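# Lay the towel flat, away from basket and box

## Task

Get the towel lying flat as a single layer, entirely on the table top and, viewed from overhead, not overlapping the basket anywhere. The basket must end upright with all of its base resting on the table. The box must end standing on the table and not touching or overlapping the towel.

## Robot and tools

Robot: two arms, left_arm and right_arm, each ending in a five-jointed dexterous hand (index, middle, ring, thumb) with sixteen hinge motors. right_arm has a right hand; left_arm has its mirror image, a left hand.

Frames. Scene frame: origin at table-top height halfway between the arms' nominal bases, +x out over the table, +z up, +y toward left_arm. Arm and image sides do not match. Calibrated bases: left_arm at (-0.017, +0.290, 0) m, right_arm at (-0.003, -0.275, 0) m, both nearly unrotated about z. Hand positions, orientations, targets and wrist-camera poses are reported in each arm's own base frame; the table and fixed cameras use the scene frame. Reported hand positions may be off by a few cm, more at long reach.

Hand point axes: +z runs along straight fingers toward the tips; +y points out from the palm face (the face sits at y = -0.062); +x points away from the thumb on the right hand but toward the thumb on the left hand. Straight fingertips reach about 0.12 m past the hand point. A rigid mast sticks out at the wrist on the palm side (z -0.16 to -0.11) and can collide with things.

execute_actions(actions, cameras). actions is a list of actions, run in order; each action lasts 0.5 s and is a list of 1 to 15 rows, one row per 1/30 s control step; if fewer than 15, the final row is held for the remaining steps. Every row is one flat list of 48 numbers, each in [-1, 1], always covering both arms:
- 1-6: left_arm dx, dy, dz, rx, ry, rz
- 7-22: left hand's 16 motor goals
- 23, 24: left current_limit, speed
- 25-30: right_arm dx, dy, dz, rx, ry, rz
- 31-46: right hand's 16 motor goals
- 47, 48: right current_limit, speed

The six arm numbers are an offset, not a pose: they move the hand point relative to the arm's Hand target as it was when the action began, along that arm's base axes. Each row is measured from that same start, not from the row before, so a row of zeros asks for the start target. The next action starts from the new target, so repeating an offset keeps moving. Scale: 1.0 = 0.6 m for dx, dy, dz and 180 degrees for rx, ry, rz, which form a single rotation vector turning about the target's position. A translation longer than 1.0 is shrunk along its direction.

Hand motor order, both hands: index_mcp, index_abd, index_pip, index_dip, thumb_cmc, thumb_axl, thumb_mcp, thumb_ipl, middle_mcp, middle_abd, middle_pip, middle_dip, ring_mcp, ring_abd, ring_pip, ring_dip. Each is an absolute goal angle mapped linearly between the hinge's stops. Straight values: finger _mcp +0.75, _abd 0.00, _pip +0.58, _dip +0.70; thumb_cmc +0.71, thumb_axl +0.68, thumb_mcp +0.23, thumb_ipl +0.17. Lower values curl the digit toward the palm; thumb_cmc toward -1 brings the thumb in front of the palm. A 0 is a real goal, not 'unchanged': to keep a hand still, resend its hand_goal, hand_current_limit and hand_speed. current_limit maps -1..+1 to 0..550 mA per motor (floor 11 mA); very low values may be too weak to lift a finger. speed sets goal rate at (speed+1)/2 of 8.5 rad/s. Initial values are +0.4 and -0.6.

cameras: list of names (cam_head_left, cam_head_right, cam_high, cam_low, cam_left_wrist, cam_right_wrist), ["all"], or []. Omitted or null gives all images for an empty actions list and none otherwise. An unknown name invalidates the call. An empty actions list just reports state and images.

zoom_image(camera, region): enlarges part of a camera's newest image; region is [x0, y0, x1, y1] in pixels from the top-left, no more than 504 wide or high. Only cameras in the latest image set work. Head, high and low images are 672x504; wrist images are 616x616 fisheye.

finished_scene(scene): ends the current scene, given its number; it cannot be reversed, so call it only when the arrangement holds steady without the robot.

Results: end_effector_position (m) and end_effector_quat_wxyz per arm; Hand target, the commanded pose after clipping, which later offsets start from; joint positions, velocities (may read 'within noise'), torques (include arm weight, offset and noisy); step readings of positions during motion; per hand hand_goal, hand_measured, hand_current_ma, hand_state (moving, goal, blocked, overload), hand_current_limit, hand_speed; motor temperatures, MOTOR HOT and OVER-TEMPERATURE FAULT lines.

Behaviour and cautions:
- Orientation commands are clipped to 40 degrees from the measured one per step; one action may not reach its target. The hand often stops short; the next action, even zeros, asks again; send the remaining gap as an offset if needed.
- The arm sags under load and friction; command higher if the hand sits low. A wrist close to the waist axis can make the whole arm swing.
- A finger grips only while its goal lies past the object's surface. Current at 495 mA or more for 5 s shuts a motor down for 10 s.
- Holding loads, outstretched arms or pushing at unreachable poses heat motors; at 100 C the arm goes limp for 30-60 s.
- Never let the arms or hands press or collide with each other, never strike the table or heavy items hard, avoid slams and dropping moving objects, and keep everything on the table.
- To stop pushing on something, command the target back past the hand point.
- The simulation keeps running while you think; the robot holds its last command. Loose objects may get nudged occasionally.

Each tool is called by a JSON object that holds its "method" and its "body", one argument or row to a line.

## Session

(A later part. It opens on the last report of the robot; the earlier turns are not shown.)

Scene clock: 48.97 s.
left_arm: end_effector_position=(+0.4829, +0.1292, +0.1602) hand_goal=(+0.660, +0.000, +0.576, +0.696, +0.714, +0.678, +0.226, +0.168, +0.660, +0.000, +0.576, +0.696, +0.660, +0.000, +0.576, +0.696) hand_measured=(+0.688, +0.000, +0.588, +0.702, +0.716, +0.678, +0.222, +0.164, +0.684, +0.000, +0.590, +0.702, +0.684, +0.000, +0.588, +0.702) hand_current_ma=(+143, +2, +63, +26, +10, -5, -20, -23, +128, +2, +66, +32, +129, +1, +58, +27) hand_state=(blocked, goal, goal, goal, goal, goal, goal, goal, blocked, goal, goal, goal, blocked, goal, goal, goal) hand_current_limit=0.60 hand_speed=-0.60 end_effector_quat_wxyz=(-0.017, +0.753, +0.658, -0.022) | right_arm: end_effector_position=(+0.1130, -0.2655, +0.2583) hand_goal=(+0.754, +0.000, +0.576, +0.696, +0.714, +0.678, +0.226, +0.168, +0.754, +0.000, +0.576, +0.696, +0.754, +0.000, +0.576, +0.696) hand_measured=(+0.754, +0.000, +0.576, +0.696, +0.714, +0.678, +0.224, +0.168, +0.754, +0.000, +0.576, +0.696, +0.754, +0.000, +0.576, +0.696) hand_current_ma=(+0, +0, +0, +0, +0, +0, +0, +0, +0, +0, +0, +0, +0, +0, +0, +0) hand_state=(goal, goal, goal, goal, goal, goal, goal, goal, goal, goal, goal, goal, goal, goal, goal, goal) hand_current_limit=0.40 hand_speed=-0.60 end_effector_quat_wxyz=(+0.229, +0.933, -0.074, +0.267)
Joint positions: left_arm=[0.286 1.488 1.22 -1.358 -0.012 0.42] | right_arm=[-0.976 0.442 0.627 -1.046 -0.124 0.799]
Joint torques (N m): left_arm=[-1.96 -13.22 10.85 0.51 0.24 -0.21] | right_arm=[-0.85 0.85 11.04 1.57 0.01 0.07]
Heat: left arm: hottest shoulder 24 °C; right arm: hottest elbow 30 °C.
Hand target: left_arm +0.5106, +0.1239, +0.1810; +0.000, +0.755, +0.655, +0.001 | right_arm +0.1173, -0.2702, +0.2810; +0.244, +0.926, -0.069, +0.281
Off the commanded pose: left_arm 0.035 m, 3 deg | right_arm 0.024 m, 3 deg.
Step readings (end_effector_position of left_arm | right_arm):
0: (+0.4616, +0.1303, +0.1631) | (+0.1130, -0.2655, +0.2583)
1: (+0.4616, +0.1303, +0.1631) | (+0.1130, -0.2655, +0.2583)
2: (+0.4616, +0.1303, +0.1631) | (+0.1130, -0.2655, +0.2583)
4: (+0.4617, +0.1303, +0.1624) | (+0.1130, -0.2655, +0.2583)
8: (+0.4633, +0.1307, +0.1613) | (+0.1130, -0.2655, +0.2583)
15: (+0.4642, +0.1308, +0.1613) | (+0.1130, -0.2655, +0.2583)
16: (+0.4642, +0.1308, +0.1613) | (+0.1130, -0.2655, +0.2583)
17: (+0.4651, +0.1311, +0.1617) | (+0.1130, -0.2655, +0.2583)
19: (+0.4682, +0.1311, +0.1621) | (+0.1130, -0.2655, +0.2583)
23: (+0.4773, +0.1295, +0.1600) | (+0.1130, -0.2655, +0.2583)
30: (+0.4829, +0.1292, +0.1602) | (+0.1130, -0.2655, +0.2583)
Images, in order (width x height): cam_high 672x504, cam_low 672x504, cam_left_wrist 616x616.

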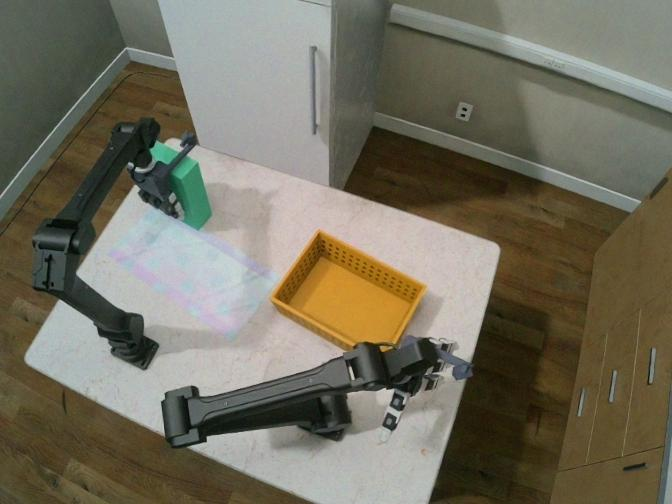

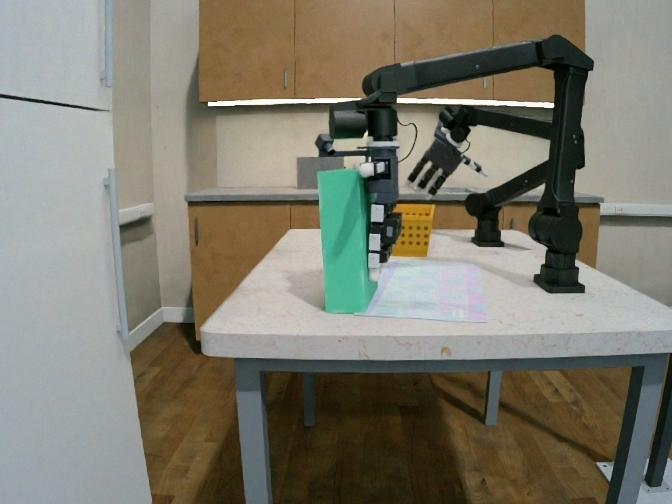

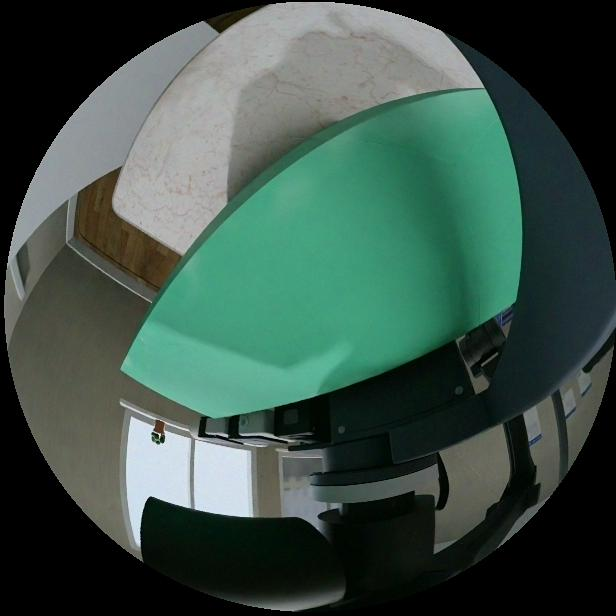

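{"method": "execute_actions", "body": {
  "actions": [
    [[0.04,-0.006,0.005,0,0,0, 0.64,0,0.576,0.696,0.714,0.678,0.226,0.168,0.64,0,0.576,0.696,0.64,0,0.576,0.696,0.7,-0.6, 0,0,0,0,0,0, 0.754,0,0.576,0.696,0.714,0.678,0.226,0.168,0.754,0,0.576,0.696,0.754,0,0.576,0.696,0.4,-0.6]],
    [[0.04,-0.006,0.005,0,0,0, 0.62,0,0.576,0.696,0.714,0.678,0.226,0.168,0.62,0,0.576,0.696,0.62,0,0.576,0.696,0.7,-0.6, 0,0,0,0,0,0, 0.754,0,0.576,0.696,0.714,0.678,0.226,0.168,0.754,0,0.576,0.696,0.754,0,0.576,0.696,0.4,-0.6]],
    [[0.03,-0.004,0.0,0,0,0, 0.60,0,0.576,0.696,0.714,0.678,0.226,0.168,0.60,0,0.576,0.696,0.60,0,0.576,0.696,0.7,-0.6, 0,0,0,0,0,0, 0.754,0,0.576,0.696,0.714,0.678,0.226,0.168,0.754,0,0.576,0.696,0.754,0,0.576,0.696,0.4,-0.6]]
  ],
  "cameras": ["cam_head_left","cam_high","cam_low","cam_left_wrist"]
}}

{"method": "zoom_image", "body": {
  "camera": "cam_low",
  "region": [290, 90, 500, 330]
}}

Scene clock: 51.03 s.
left_arm: end_effector_position=(+0.5449, +0.1221, +0.1567) hand_goal=(+0.600, +0.000, +0.576, +0.696, +0.714, +0.678, +0.226, +0.168, +0.600, +0.000, +0.576, +0.696, +0.600, +0.000, +0.576, +0.696) hand_measured=(+0.632, +0.000, +0.588, +0.704, +0.716, +0.678, +0.222, +0.164, +0.638, +0.000, +0.592, +0.704, +0.648, +0.000, +0.594, +0.706) hand_current_ma=(+168, +3, +57, +35, +10, -4, -20, -23, +204, +3, +81, +44, +255, +3, +86, +45) hand_state=(blocked, goal, goal, goal, goal, goal, goal, goal, blocked, goal, goal, goal, blocked, goal, goal, goal) hand_current_limit=0.70 hand_speed=-0.60 end_effector_quat_wxyz=(-0.024, +0.752, +0.658, -0.031) | right_arm: end_effector_position=(+0.1130, -0.2655, +0.2583) hand_goal=(+0.754, +0.000, +0.576, +0.696, +0.714, +0.678, +0.226, +0.168, +0.754, +0.000, +0.576, +0.696, +0.754, +0.000, +0.576, +0.696) hand_measured=(+0.754, +0.000, +0.576, +0.696, +0.714, +0.678, +0.224, +0.168, +0.754, +0.000, +0.576, +0.696, +0.754, +0.000, +0.576, +0.696) hand_current_ma=(+0, +0, +0, +0, +0, +0, +0, +0, +0, +0, +0, +0, +0, +0, +0, +0) hand_state=(goal, goal, goal, goal, goal, goal, goal, goal, goal, goal, goal, goal, goal, goal, goal, goal) hand_current_limit=0.40 hand_speed=-0.60 end_effector_quat_wxyz=(+0.229, +0.933, -0.074, +0.267)
Joint positions: left_arm=[0.234 1.651 1.408 -1.406 -0.014 0.367] | right_arm=[-0.976 0.442 0.627 -1.046 -0.124 0.799]
Joint torques (N m): left_arm=[-1.96 -17.03 11.58 0.53 0.3 -0.23] | right_arm=[-0.73 1.03 10.97 1.47 -0.03 0.08]
Heat: left arm: hottest shoulder 24 °C; right arm: hottest elbow 31 °C.
Hand target: left_arm +0.5766, +0.1143, +0.1870; +0.000, +0.755, +0.655, +0.001 | right_arm +0.1173, -0.2702, +0.2810; +0.244, +0.926, -0.069, +0.281
Off the commanded pose: left_arm 0.045 m, 5 deg | right_arm 0.024 m, 3 deg.
Step readings (end_effector_position of left_arm | right_arm):
0: (+0.4829, +0.1292, +0.1602) | (+0.1130, -0.2655, +0.2583)
1: (+0.4829, +0.1294, +0.1595) | (+0.1130, -0.2655, +0.2583)
2: (+0.4835, +0.1287, +0.1599) | (+0.1130, -0.2655, +0.2583)
4: (+0.4864, +0.1292, +0.1594) | (+0.1130, -0.2655, +0.2583)
8: (+0.4970, +0.1276, +0.1582) | (+0.1130, -0.2655, +0.2583)
15: (+0.5040, +0.1262, +0.1572) | (+0.1130, -0.2655, +0.2583)
16: (+0.5045, +0.1264, +0.1579) | (+0.1130, -0.2655, +0.2583)
17: (+0.5047, +0.1266, +0.1577) | (+0.1130, -0.2655, +0.2583)
19: (+0.5072, +0.1269, +0.1576) | (+0.1130, -0.2655, +0.2583)
23: (+0.5190, +0.1264, +0.1567) | (+0.1130, -0.2655, +0.2583)
30: (+0.5279, +0.1240, +0.1566) | (+0.1130, -0.2655, +0.2583)
31: (+0.5284, +0.1241, +0.1573) | (+0.1130, -0.2655, +0.2583)
32: (+0.5286, +0.1243, +0.1570) | (+0.1130, -0.2655, +0.2583)
34: (+0.5301, +0.1247, +0.1579) | (+0.1130, -0.2655, +0.2583)
38: (+0.5389, +0.1232, +0.1566) | (+0.1130, -0.2655, +0.2583)
45: (+0.5449, +0.1221, +0.1567) | (+0.1130, -0.2655, +0.2583)
Images, in order (width x height): cam_head_left 672x504, cam_high 672x504, cam_low 672x504, cam_left_wrist 616x616.

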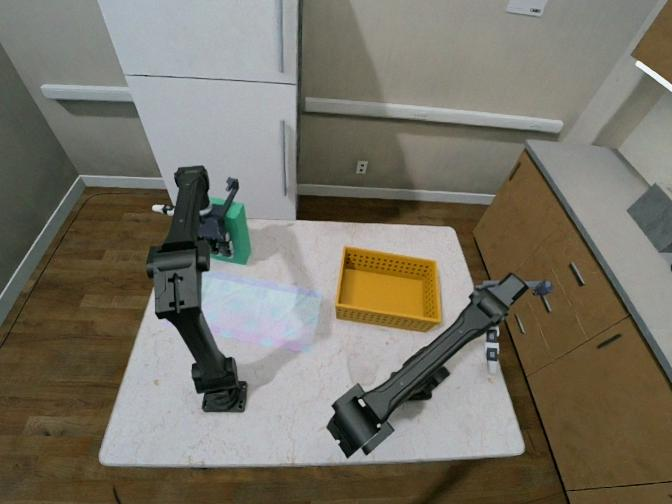

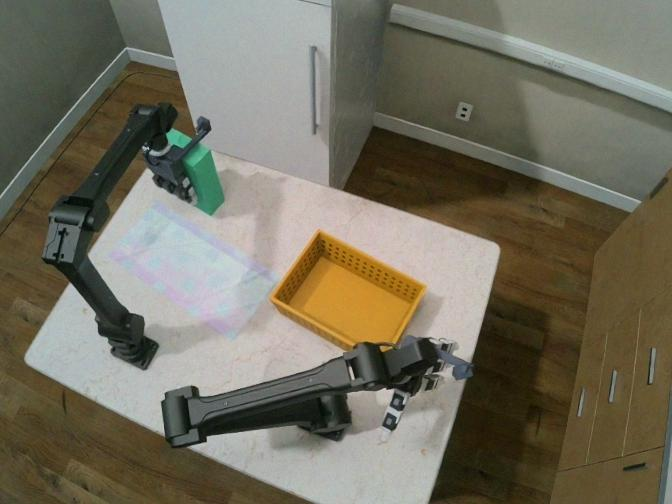

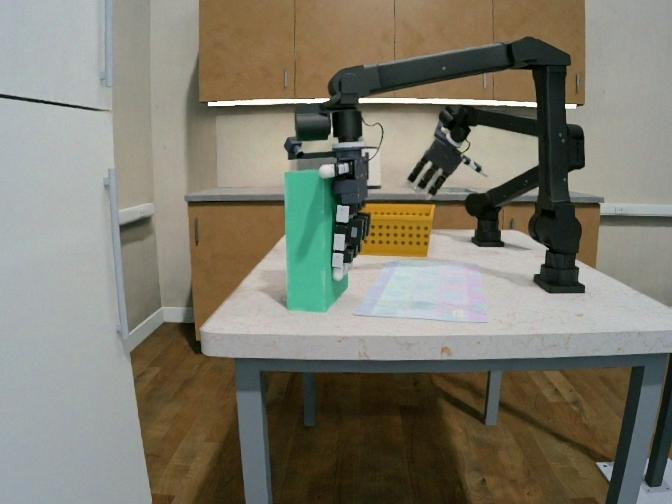

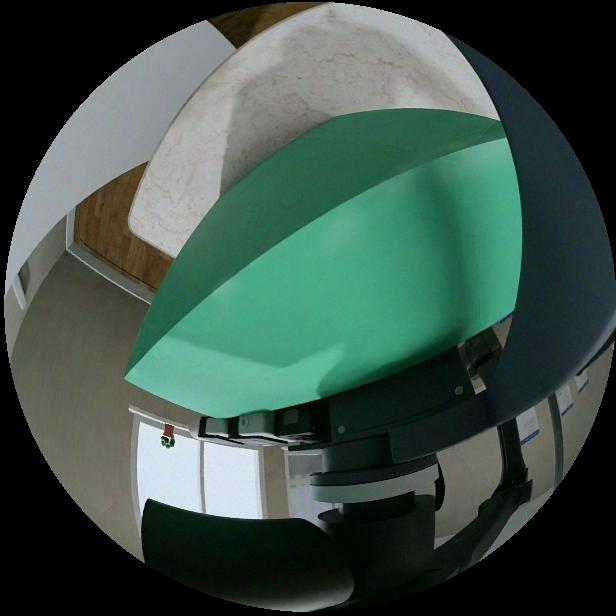

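Scaled by 2.100 from the camera's 672x504 image, which has a finer 960x720 frame.

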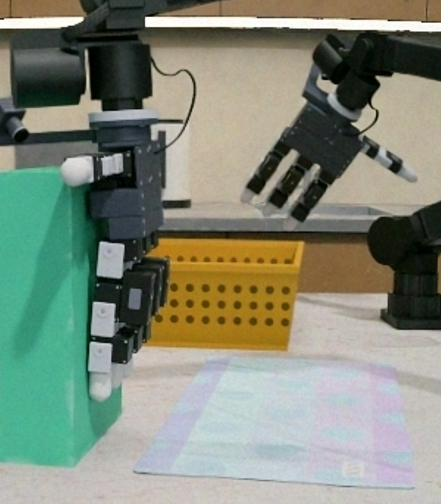

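{"method": "execute_actions", "body": {
  "actions": [
    [[-0.05,0.006,0,0,0,0, 0.66,0,0.576,0.696,0.714,0.678,0.226,0.168,0.66,0,0.576,0.696,0.66,0,0.576,0.696,0.4,-0.6, 0,0,0,0,0,0, 0.754,0,0.576,0.696,0.714,0.678,0.226,0.168,0.754,0,0.576,0.696,0.754,0,0.576,0.696,0.4,-0.6]],
    [[-0.08,0.0,0.02,0,0,0, 0.754,0,0.576,0.696,0.714,0.678,0.226,0.168,0.754,0,0.576,0.696,0.754,0,0.576,0.696,0.4,-0.6, 0,0,0,0,0,0, 0.754,0,0.576,0.696,0.714,0.678,0.226,0.168,0.754,0,0.576,0.696,0.754,0,0.576,0.696,0.4,-0.6]],
    [[-0.08,0.0,0.1,0,0,0, 0.754,0,0.576,0.696,0.714,0.678,0.226,0.168,0.754,0,0.576,0.696,0.754,0,0.576,0.696,0.4,-0.6, 0,0,0,0,0,0, 0.754,0,0.576,0.696,0.714,0.678,0.226,0.168,0.754,0,0.576,0.696,0.754,0,0.576,0.696,0.4,-0.6]],
    [[-0.1,0.0,0.1,0,0,0, 0.754,0,0.576,0.696,0.714,0.678,0.226,0.168,0.754,0,0.576,0.696,0.754,0,0.576,0.696,0.4,-0.6, 0,0,0,0,0,0, 0.754,0,0.576,0.696,0.714,0.678,0.226,0.168,0.754,0,0.576,0.696,0.754,0,0.576,0.696,0.4,-0.6]],
    [[-0.1,0.0,0.1,0,0,0, 0.754,0,0.576,0.696,0.714,0.678,0.226,0.168,0.754,0,0.576,0.696,0.754,0,0.576,0.696,0.4,-0.6, 0,0,0,0,0,0, 0.754,0,0.576,0.696,0.714,0.678,0.226,0.168,0.754,0,0.576,0.696,0.754,0,0.576,0.696,0.4,-0.6]]
  ],
  "cameras": ["all"]
}}

{"method": "zoom_image", "body": {
  "camera": "cam_low",
  "region": [340, 240, 500, 340]
}}

{"method": "zoom_image", "body": {
  "camera": "cam_head_left",
  "region": [150, 260, 340, 360]
}}

{"method": "zoom_image", "body": {
  "camera": "cam_high",
  "region": [100, 190, 290, 350]
}}

Scene clock: 55.17 s.
left_arm: end_effector_position=(+0.3334, +0.1197, +0.3738) hand_goal=(+0.754, +0.000, +0.576, +0.696, +0.714, +0.678, +0.226, +0.168, +0.754, +0.000, +0.576, +0.696, +0.754, +0.000, +0.576, +0.696) hand_measured=(+0.754, +0.000, +0.578, +0.698, +0.714, +0.678, +0.222, +0.164, +0.754, +0.000, +0.578, +0.698, +0.754, +0.000, +0.578, +0.698) hand_current_ma=(-3, +3, +7, +12, +3, -1, -22, -23, -2, +3, +7, +13, -3, +3, +7, +12) hand_state=(goal, goal, goal, goal, goal, goal, goal, goal, goal, goal, goal, goal, goal, goal, goal, goal) hand_current_limit=0.40 hand_speed=-0.60 end_effector_quat_wxyz=(+0.032, +0.745, +0.659, +0.094) | right_arm: end_effector_position=(+0.1130, -0.2655, +0.2583) hand_goal=(+0.754, +0.000, +0.576, +0.696, +0.714, +0.678, +0.226, +0.168, +0.754, +0.000, +0.576, +0.696, +0.754, +0.000, +0.576, +0.696) hand_measured=(+0.754, +0.000, +0.576, +0.696, +0.714, +0.678, +0.224, +0.168, +0.754, +0.000, +0.576, +0.696, +0.754, +0.000, +0.576, +0.696) hand_current_ma=(+0, +0, +0, +0, +0, +0, +0, +0, +0, +0, +0, +0, +0, +0, +0, +0) hand_state=(goal, goal, goal, goal, goal, goal, goal, goal, goal, goal, goal, goal, goal, goal, goal, goal) hand_current_limit=0.40 hand_speed=-0.60 end_effector_quat_wxyz=(+0.229, +0.933, -0.074, +0.267)
Joint positions: left_arm=[0.416 0.956 1.277 -1.692 0.005 0.538] | right_arm=[-0.976 0.442 0.627 -1.046 -0.124 0.799]
Joint torques (N m): left_arm=[-0.03 -5.83 7.36 0.34 0.17 0.26] | right_arm=[-0.44 0.85 10.99 1.43 -0.02 0.06]
Heat: left arm: hottest shoulder 24 °C; right arm: hottest elbow 31 °C.
Hand target: left_arm +0.3306, +0.1179, +0.3790; +0.000, +0.755, +0.655, +0.001 | right_arm +0.1173, -0.2702, +0.2810; +0.244, +0.926, -0.069, +0.281
Off the commanded pose: left_arm 0.006 m, 11 deg | right_arm 0.024 m, 3 deg.
joint sent to its limit (left arm) — joint 4 (wrist pitch), lower limit. The joint targets are off in position and orientation.
Step readings (end_effector_position of left_arm | right_arm):
0: (+0.5449, +0.1221, +0.1567) | (+0.1130, -0.2655, +0.2583)
1: (+0.5449, +0.1221, +0.1567) | (+0.1130, -0.2655, +0.2583)
2: (+0.5455, +0.1220, +0.1574) | (+0.1130, -0.2655, +0.2583)
4: (+0.5449, +0.1219, +0.1592) | (+0.1130, -0.2655, +0.2583)
8: (+0.5422, +0.1201, +0.1702) | (+0.1130, -0.2655, +0.2583)
15: (+0.5400, +0.1193, +0.1835) | (+0.1130, -0.2655, +0.2583)
16: (+0.5390, +0.1191, +0.1830) | (+0.1130, -0.2655, +0.2583)
17: (+0.5391, +0.1186, +0.1820) | (+0.1130, -0.2655, +0.2583)
19: (+0.5288, +0.1156, +0.1779) | (+0.1130, -0.2655, +0.2583)
23: (+0.5032, +0.1099, +0.1774) | (+0.1130, -0.2655, +0.2583)
30: (+0.4987, +0.1111, +0.1979) | (+0.1130, -0.2655, +0.2583)
31: (+0.4981, +0.1117, +0.1978) | (+0.1130, -0.2655, +0.2583)
32: (+0.4972, +0.1112, +0.1990) | (+0.1130, -0.2655, +0.2583)
34: (+0.4874, +0.1101, +0.2014) | (+0.1130, -0.2655, +0.2583)
38: (+0.4639, +0.1120, +0.2274) | (+0.1130, -0.2655, +0.2583)
45: (+0.4463, +0.1148, +0.2567) | (+0.1130, -0.2655, +0.2583)
46: (+0.4456, +0.1144, +0.2565) | (+0.1130, -0.2655, +0.2583)
47: (+0.4438, +0.1136, +0.2558) | (+0.1130, -0.2655, +0.2583)
49: (+0.4320, +0.1110, +0.2557) | (+0.1130, -0.2655, +0.2583)
53: (+0.4028, +0.1125, +0.2749) | (+0.1130, -0.2655, +0.2583)
60: (+0.3831, +0.1156, +0.3072) | (+0.1130, -0.2655, +0.2583)
61: (+0.3832, +0.1154, +0.3072) | (+0.1130, -0.2655, +0.2583)
62: (+0.3827, +0.1148, +0.3084) | (+0.1130, -0.2655, +0.2583)
64: (+0.3780, +0.1138, +0.3137) | (+0.1130, -0.2655, +0.2583)
68: (+0.3544, +0.1181, +0.3482) | (+0.1130, -0.2655, +0.2583)
75: (+0.3247, +0.1178, +0.3874) | (+0.1130, -0.2655, +0.2583)

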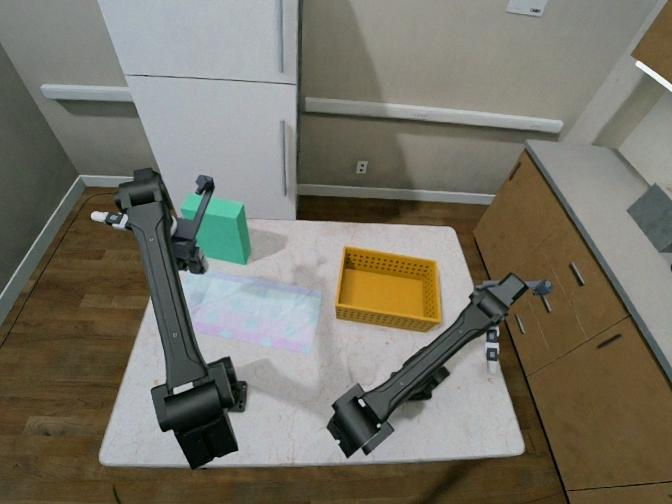

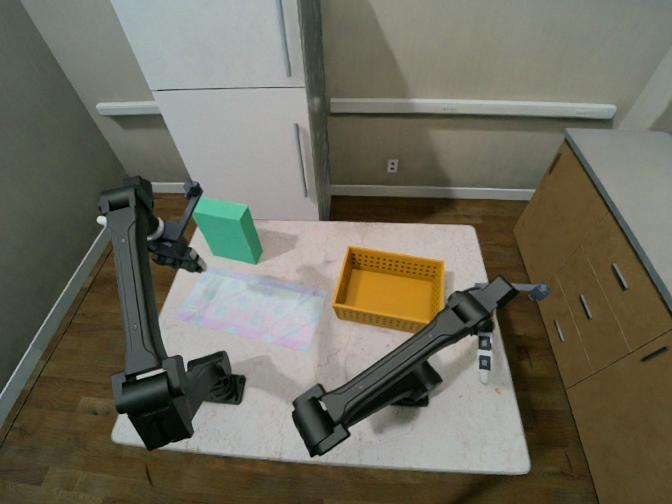

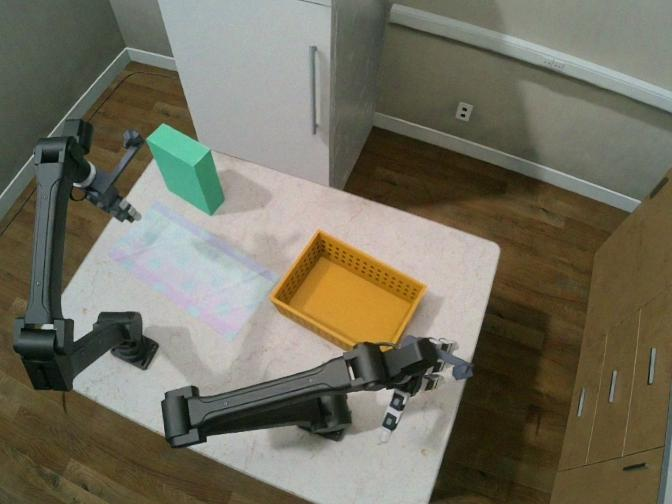

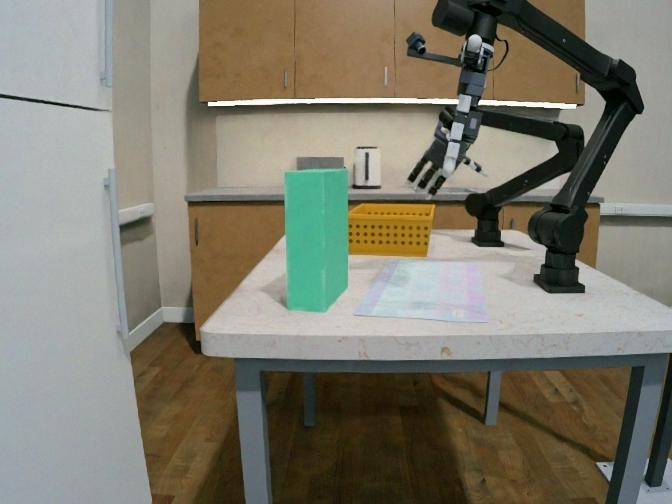

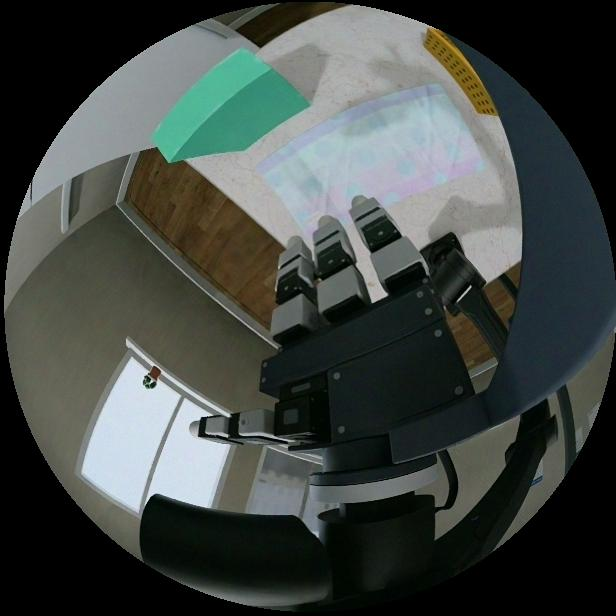

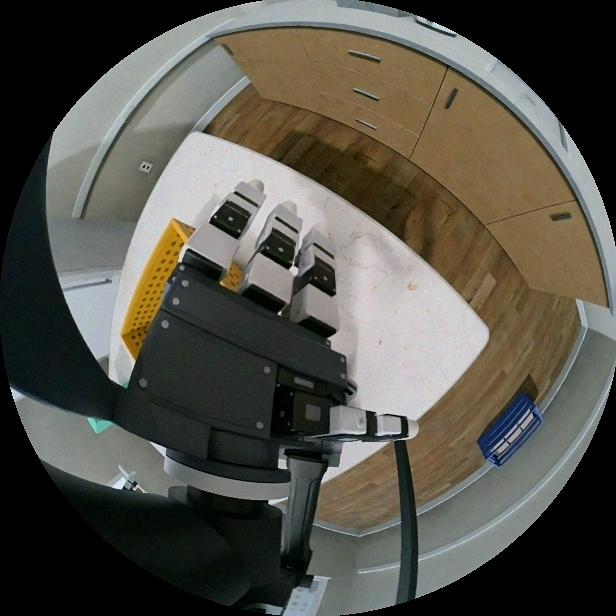

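Scaled by 3.150 from the camera's 672x504 image, which has a finer 960x720 frame.

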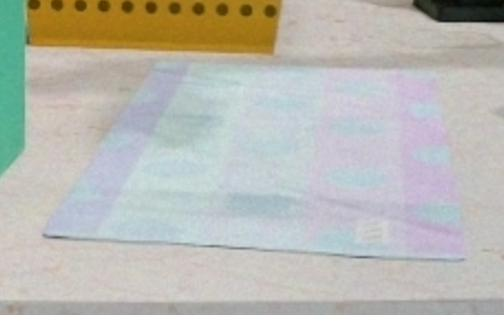

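Scaled by 2.653 from the camera's 672x504 image, which has a finer 960x720 frame.

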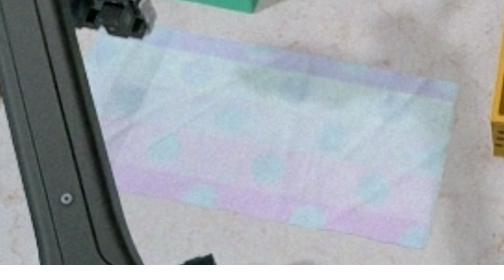

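Scaled by 2.653 from the camera's 672x504 image, which has a finer 960x720 frame.

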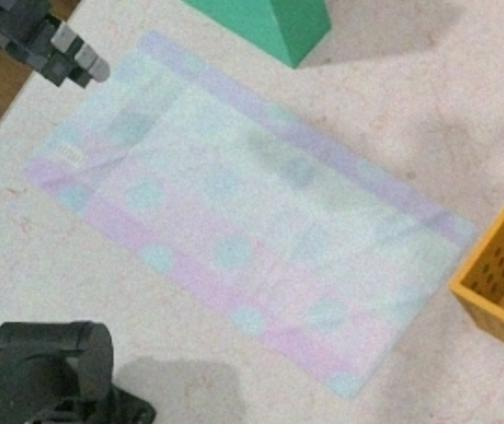

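{"method": "zoom_image", "body": {
  "camera": "cam_low",
  "region": [440, 290, 500, 330]
}}

{"method": "zoom_image", "body": {
  "camera": "cam_low",
  "region": [345, 290, 405, 330]
}}

{"method": "zoom_image", "body": {
  "camera": "cam_head_right",
  "region": [280, 270, 340, 360]
}}

{"method": "zoom_image", "body": {
  "camera": "cam_left_wrist",
  "region": [240, 60, 500, 240]
}}

Scaled by 8.400 from the camera's 672x504 image, which has a finer 960x720 frame.

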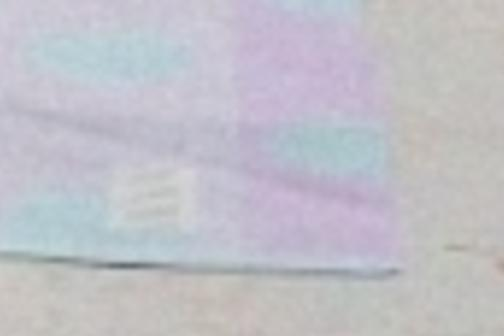

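Scaled by 8.400 from the camera's 672x504 image, which has a finer 960x720 frame.

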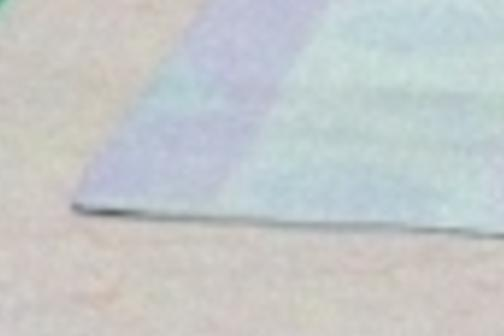

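Scaled by 5.600 from the camera's 672x504 image, which has a finer 960x720 frame.

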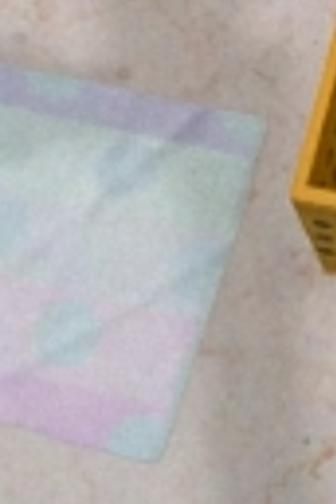

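Scaled by 1.938 from the camera's 616x616 image, which has a finer 880x880 frame.

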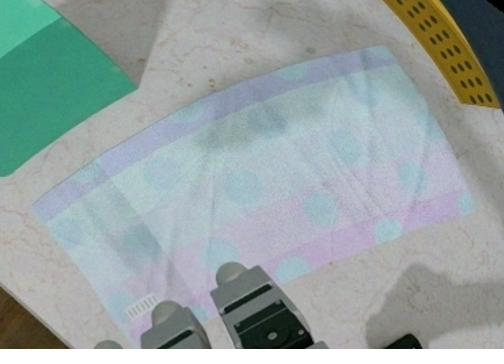

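{"method": "execute_actions", "body": {
  "actions": [
    [[0.01,-0.1,-0.08,0,0,0, 0.343,0,0.138,0.261,0.714,0.678,0.226,0.168,0.343,0,0.138,0.261,0.343,0,0.138,0.261,0.4,-0.6, 0,0,0,0,0,0, 0.754,0,0.576,0.696,0.714,0.678,0.226,0.168,0.754,0,0.576,0.696,0.754,0,0.576,0.696,0.4,-0.6]],
    [[0.01,-0.1,-0.1,0,0,0, 0.343,0,0.138,0.261,0.714,0.678,0.226,0.168,0.343,0,0.138,0.261,0.343,0,0.138,0.261,0.4,-0.6, 0,0,0,0,0,0, 0.754,0,0.576,0.696,0.714,0.678,0.226,0.168,0.754,0,0.576,0.696,0.754,0,0.576,0.696,0.4,-0.6]],
    [[0.01,-0.1,-0.12,0,0,0, 0.343,0,0.138,0.261,0.714,0.678,0.226,0.168,0.343,0,0.138,0.261,0.343,0,0.138,0.261,0.4,-0.6, 0,0,0,0,0,0, 0.754,0,0.576,0.696,0.714,0.678,0.226,0.168,0.754,0,0.576,0.696,0.754,0,0.576,0.696,0.4,-0.6]],
    [[0.01,0,-0.12,0,0,0, 0.343,0,0.138,0.261,0.714,0.678,0.226,0.168,0.343,0,0.138,0.261,0.343,0,0.138,0.261,0.4,-0.6, 0,0,0,0,0,0, 0.754,0,0.576,0.696,0.714,0.678,0.226,0.168,0.754,0,0.576,0.696,0.754,0,0.576,0.696,0.4,-0.6]]
  ],
  "cameras": ["all"]
}}

Scene clock: 60.13 s.
left_arm: end_effector_position=(+0.3443, -0.0633, +0.1198) hand_goal=(+0.344, +0.000, +0.138, +0.262, +0.714, +0.678, +0.226, +0.168, +0.344, +0.000, +0.138, +0.262, +0.344, +0.000, +0.138, +0.262) hand_measured=(+0.352, +0.002, +0.142, +0.266, +0.716, +0.678, +0.222, +0.166, +0.350, +0.002, +0.142, +0.266, +0.350, +0.002, +0.142, +0.264) hand_current_ma=(+39, +5, +23, +15, +8, -1, -23, -17, +32, +5, +22, +16, +36, +5, +22, +15) hand_state=(goal, goal, goal, goal, goal, goal, goal, goal, goal, goal, goal, goal, goal, goal, goal, goal) hand_current_limit=0.40 hand_speed=-0.60 end_effector_quat_wxyz=(-0.012, +0.762, +0.647, -0.013) | right_arm: end_effector_position=(+0.1130, -0.2655, +0.2583) hand_goal=(+0.754, +0.000, +0.576, +0.696, +0.714, +0.678, +0.226, +0.168, +0.754, +0.000, +0.576, +0.696, +0.754, +0.000, +0.576, +0.696) hand_measured=(+0.754, +0.000, +0.576, +0.696, +0.714, +0.678, +0.224, +0.168, +0.754, +0.000, +0.576, +0.696, +0.754, +0.000, +0.576, +0.696) hand_current_ma=(+0, +0, +0, +0, +0, +0, +0, +0, +0, +0, +0, +0, +0, +0, +0, +0) hand_state=(goal, goal, goal, goal, goal, goal, goal, goal, goal, goal, goal, goal, goal, goal, goal, goal) hand_current_limit=0.40 hand_speed=-0.60 end_effector_quat_wxyz=(+0.229, +0.933, -0.074, +0.267)
Joint positions: left_arm=[-0.266 1.116 0.768 -1.258 0.008 -0.103] | right_arm=[-0.976 0.442 0.627 -1.046 -0.124 0.799]
Joint torques (N m): left_arm=[-1.03 -7.41 7.41 1.2 -0.29 -0.23] | right_arm=[-0.97 0.38 10.93 1.4 -0.04 0.08]
Heat: left arm: hottest shoulder 24 °C; right arm: hottest elbow 32 °C.
Hand target: left_arm +0.3546, -0.0621, +0.1270; +0.000, +0.755, +0.655, +0.001 | right_arm +0.1173, -0.2702, +0.2810; +0.244, +0.926, -0.069, +0.281
Off the commanded pose: left_arm 0.013 m, 2 deg | right_arm 0.024 m, 3 deg.
Step readings (end_effector_position of left_arm | right_arm):
0: (+0.3334, +0.1197, +0.3738) | (+0.1130, -0.2655, +0.2583)
1: (+0.3332, +0.1197, +0.3731) | (+0.1130, -0.2655, +0.2583)
2: (+0.3333, +0.1190, +0.3710) | (+0.1130, -0.2655, +0.2583)
4: (+0.3321, +0.1070, +0.3588) | (+0.1130, -0.2655, +0.2583)
8: (+0.3352, +0.0650, +0.3322) | (+0.1130, -0.2655, +0.2583)
15: (+0.3373, +0.0531, +0.3270) | (+0.1130, -0.2655, +0.2583)
16: (+0.3372, +0.0540, +0.3270) | (+0.1130, -0.2655, +0.2583)
17: (+0.3369, +0.0544, +0.3250) | (+0.1130, -0.2655, +0.2583)
19: (+0.3344, +0.0446, +0.3124) | (+0.1130, -0.2655, +0.2583)
23: (+0.3302, +0.0024, +0.2787) | (+0.1130, -0.2655, +0.2583)
30: (+0.3342, -0.0072, +0.2626) | (+0.1130, -0.2655, +0.2583)
31: (+0.3349, -0.0065, +0.2629) | (+0.1130, -0.2655, +0.2583)
32: (+0.3360, -0.0058, +0.2602) | (+0.1130, -0.2655, +0.2583)
34: (+0.3384, -0.0154, +0.2469) | (+0.1130, -0.2655, +0.2583)
38: (+0.3300, -0.0542, +0.2062) | (+0.1130, -0.2655, +0.2583)
45: (+0.3379, -0.0659, +0.1914) | (+0.1130, -0.2655, +0.2583)
46: (+0.3382, -0.0652, +0.1909) | (+0.1130, -0.2655, +0.2583)
47: (+0.3403, -0.0646, +0.1894) | (+0.1130, -0.2655, +0.2583)
49: (+0.3440, -0.0651, +0.1763) | (+0.1130, -0.2655, +0.2583)
53: (+0.3369, -0.0626, +0.1369) | (+0.1130, -0.2655, +0.2583)
60: (+0.3425, -0.0628, +0.1193) | (+0.1130, -0.2655, +0.2583)

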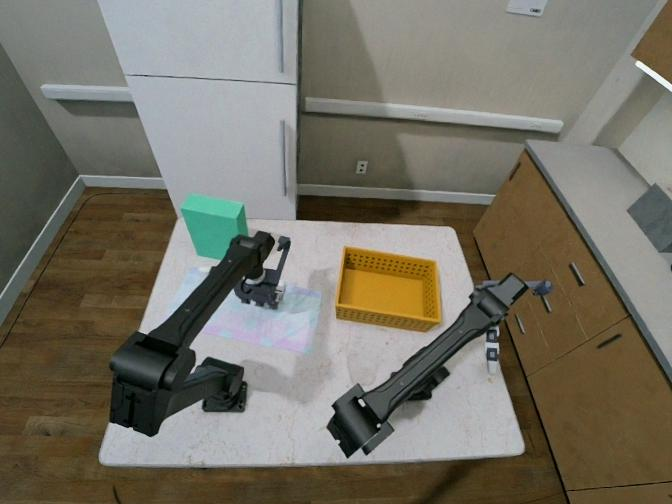

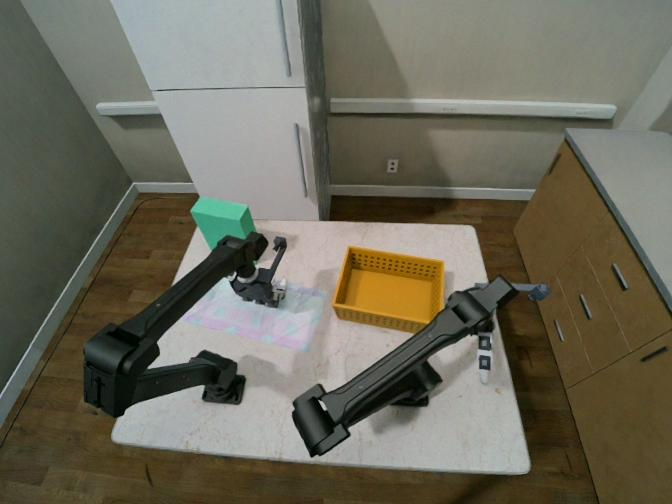

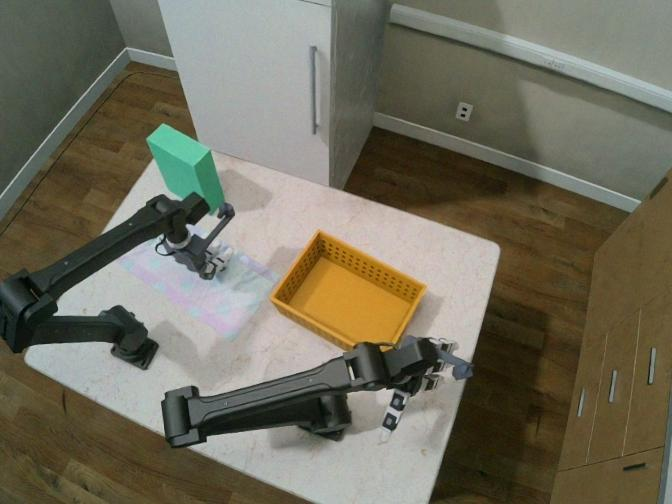

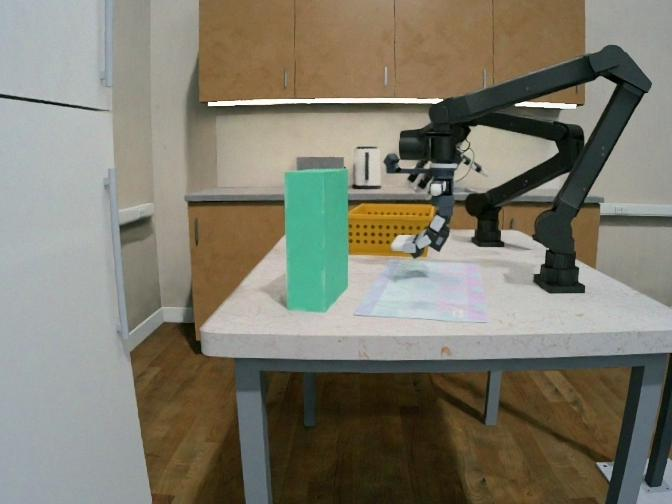

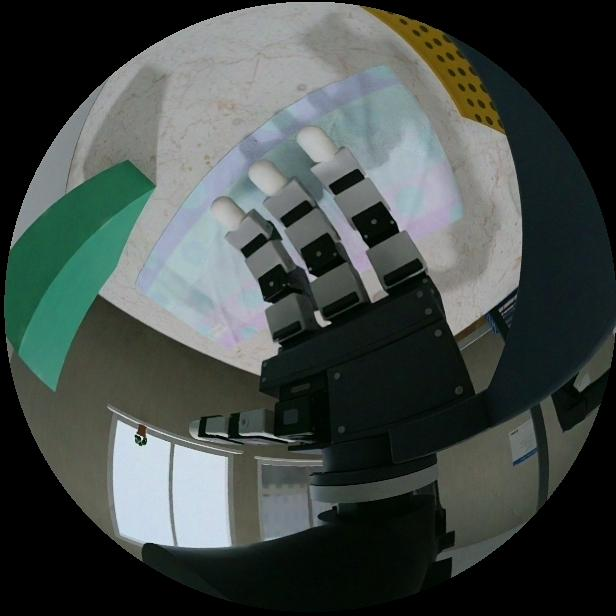

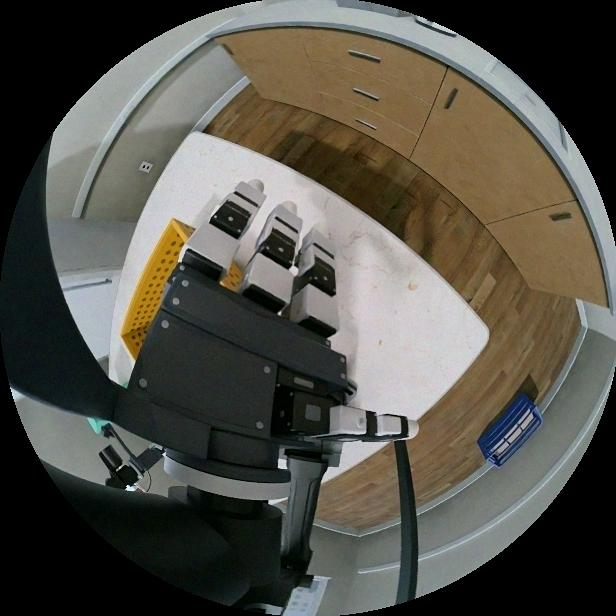

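{"method": "zoom_image", "body": {
  "camera": "cam_left_wrist",
  "region": [120, 50, 480, 360]
}}

{"method": "zoom_image", "body": {
  "camera": "cam_left_wrist",
  "region": [330, 50, 480, 260]
}}

Scaled by 1.400 from the camera's 616x616 image, which has a finer 880x880 frame.

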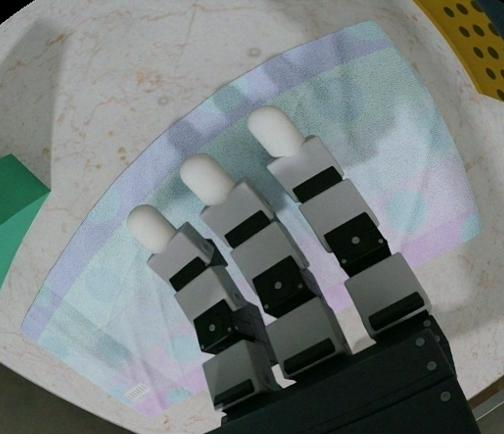

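Scaled by 2.400 from the camera's 616x616 image, which has a finer 880x880 frame.

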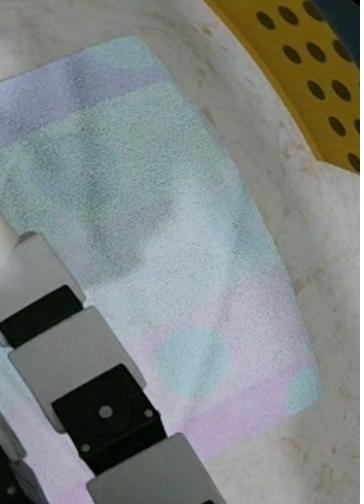

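{"method": "execute_actions", "body": {
  "actions": [
    [[0,0,-0.08,0,0,0, 0.343,0,0.138,0.261,0.714,0.678,0.226,0.168,0.343,0,0.138,0.261,0.343,0,0.138,0.261,0.2,-0.6, 0,0,0,0,0,0, 0.754,0,0.576,0.696,0.714,0.678,0.226,0.168,0.754,0,0.576,0.696,0.754,0,0.576,0.696,0.4,-0.6]],
    [[0,0,-0.04,0,0,0, 0.343,0,0.138,0.261,0.714,0.678,0.226,0.168,0.343,0,0.138,0.261,0.343,0,0.138,0.261,0.2,-0.6, 0,0,0,0,0,0, 0.754,0,0.576,0.696,0.714,0.678,0.226,0.168,0.754,0,0.576,0.696,0.754,0,0.576,0.696,0.4,-0.6]]
  ],
  "cameras": ["cam_low","cam_left_wrist"]
}}

{"method": "zoom_image", "body": {
  "camera": "cam_low",
  "region": [340, 180, 500, 330]
}}

Scene clock: 61.73 s.
left_arm: end_effector_position=(+0.3534, -0.0648, +0.0664) hand_goal=(+0.344, +0.000, +0.138, +0.262, +0.714, +0.678, +0.226, +0.168, +0.344, +0.000, +0.138, +0.262, +0.344, +0.000, +0.138, +0.262) hand_measured=(+0.334, +0.000, +0.134, +0.266, +0.716, +0.678, +0.222, +0.166, +0.340, +0.000, +0.138, +0.266, +0.348, +0.002, +0.140, +0.264) hand_current_ma=(-53, +2, -20, +15, +8, -1, -23, -17, -16, +1, -5, +16, +16, +5, +9, +15) hand_state=(goal, goal, goal, goal, goal, goal, goal, goal, goal, goal, goal, goal, goal, goal, goal, goal) hand_current_limit=0.20 hand_speed=-0.60 end_effector_quat_wxyz=(+0.006, +0.761, +0.649, +0.001) | right_arm: end_effector_position=(+0.1130, -0.2655, +0.2583) hand_goal=(+0.754, +0.000, +0.576, +0.696, +0.714, +0.678, +0.226, +0.168, +0.754, +0.000, +0.576, +0.696, +0.754, +0.000, +0.576, +0.696) hand_measured=(+0.754, +0.000, +0.576, +0.696, +0.714, +0.678, +0.224, +0.168, +0.754, +0.000, +0.576, +0.696, +0.754, +0.000, +0.576, +0.696) hand_current_ma=(+0, +0, +0, +0, +0, +0, +0, +0, +0, +0, +0, +0, +0, +0, +0, +0) hand_state=(goal, goal, goal, goal, goal, goal, goal, goal, goal, goal, goal, goal, goal, goal, goal, goal) hand_current_limit=0.40 hand_speed=-0.60 end_effector_quat_wxyz=(+0.229, +0.933, -0.074, +0.267)
Joint positions: left_arm=[-0.266 1.191 0.657 -1.027 0.005 -0.108] | right_arm=[-0.976 0.442 0.627 -1.046 -0.124 0.799]
Joint torques (N m): left_arm=[-1.03 -5.89 5.49 1.48 -0.2 -0.21] | right_arm=[-0.67 0.73 10.97 1.42 0 0.03]
Heat: left arm: hottest shoulder 24 °C; right arm: hottest elbow 32 °C.
Hand target: left_arm +0.3546, -0.0621, +0.0550; +0.000, +0.755, +0.655, +0.001 | right_arm +0.1173, -0.2702, +0.2810; +0.244, +0.926, -0.069, +0.281
Off the commanded pose: left_arm 0.012 m, 1 deg | right_arm 0.024 m, 3 deg.
Step readings (end_effector_position of left_arm | right_arm):
0: (+0.3443, -0.0633, +0.1198) | (+0.1130, -0.2655, +0.2583)
1: (+0.3441, -0.0632, +0.1193) | (+0.1130, -0.2655, +0.2583)
2: (+0.3450, -0.0633, +0.1181) | (+0.1130, -0.2655, +0.2583)
4: (+0.3481, -0.0640, +0.1118) | (+0.1130, -0.2655, +0.2583)
8: (+0.3426, -0.0626, +0.0874) | (+0.1130, -0.2655, +0.2583)
15: (+0.3433, -0.0627, +0.0732) | (+0.1130, -0.2655, +0.2583)
16: (+0.3440, -0.0629, +0.0734) | (+0.1130, -0.2655, +0.2583)
17: (+0.3452, -0.0633, +0.0733) | (+0.1130, -0.2655, +0.2583)
19: (+0.3475, -0.0639, +0.0705) | (+0.1130, -0.2655, +0.2583)
23: (+0.3493, -0.0640, +0.0658) | (+0.1130, -0.2655, +0.2583)
30: (+0.3534, -0.0648, +0.0664) | (+0.1130, -0.2655, +0.2583)
Images, in order (width x height): cam_low 672x504, cam_left_wrist 616x616.

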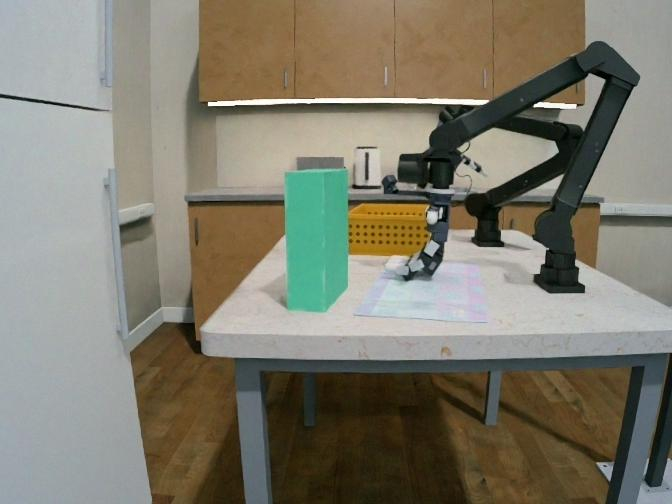

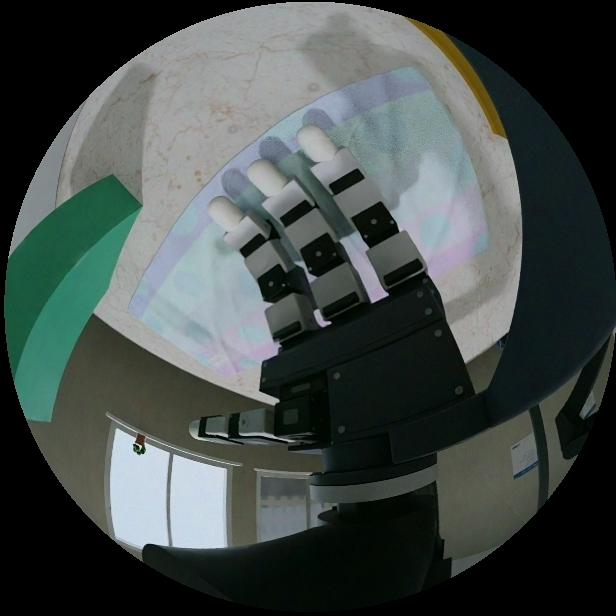

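Scaled by 3.150 from the camera's 672x504 image, which has a finer 960x720 frame.

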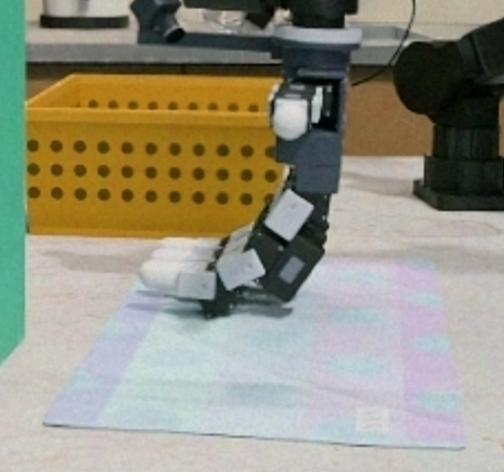

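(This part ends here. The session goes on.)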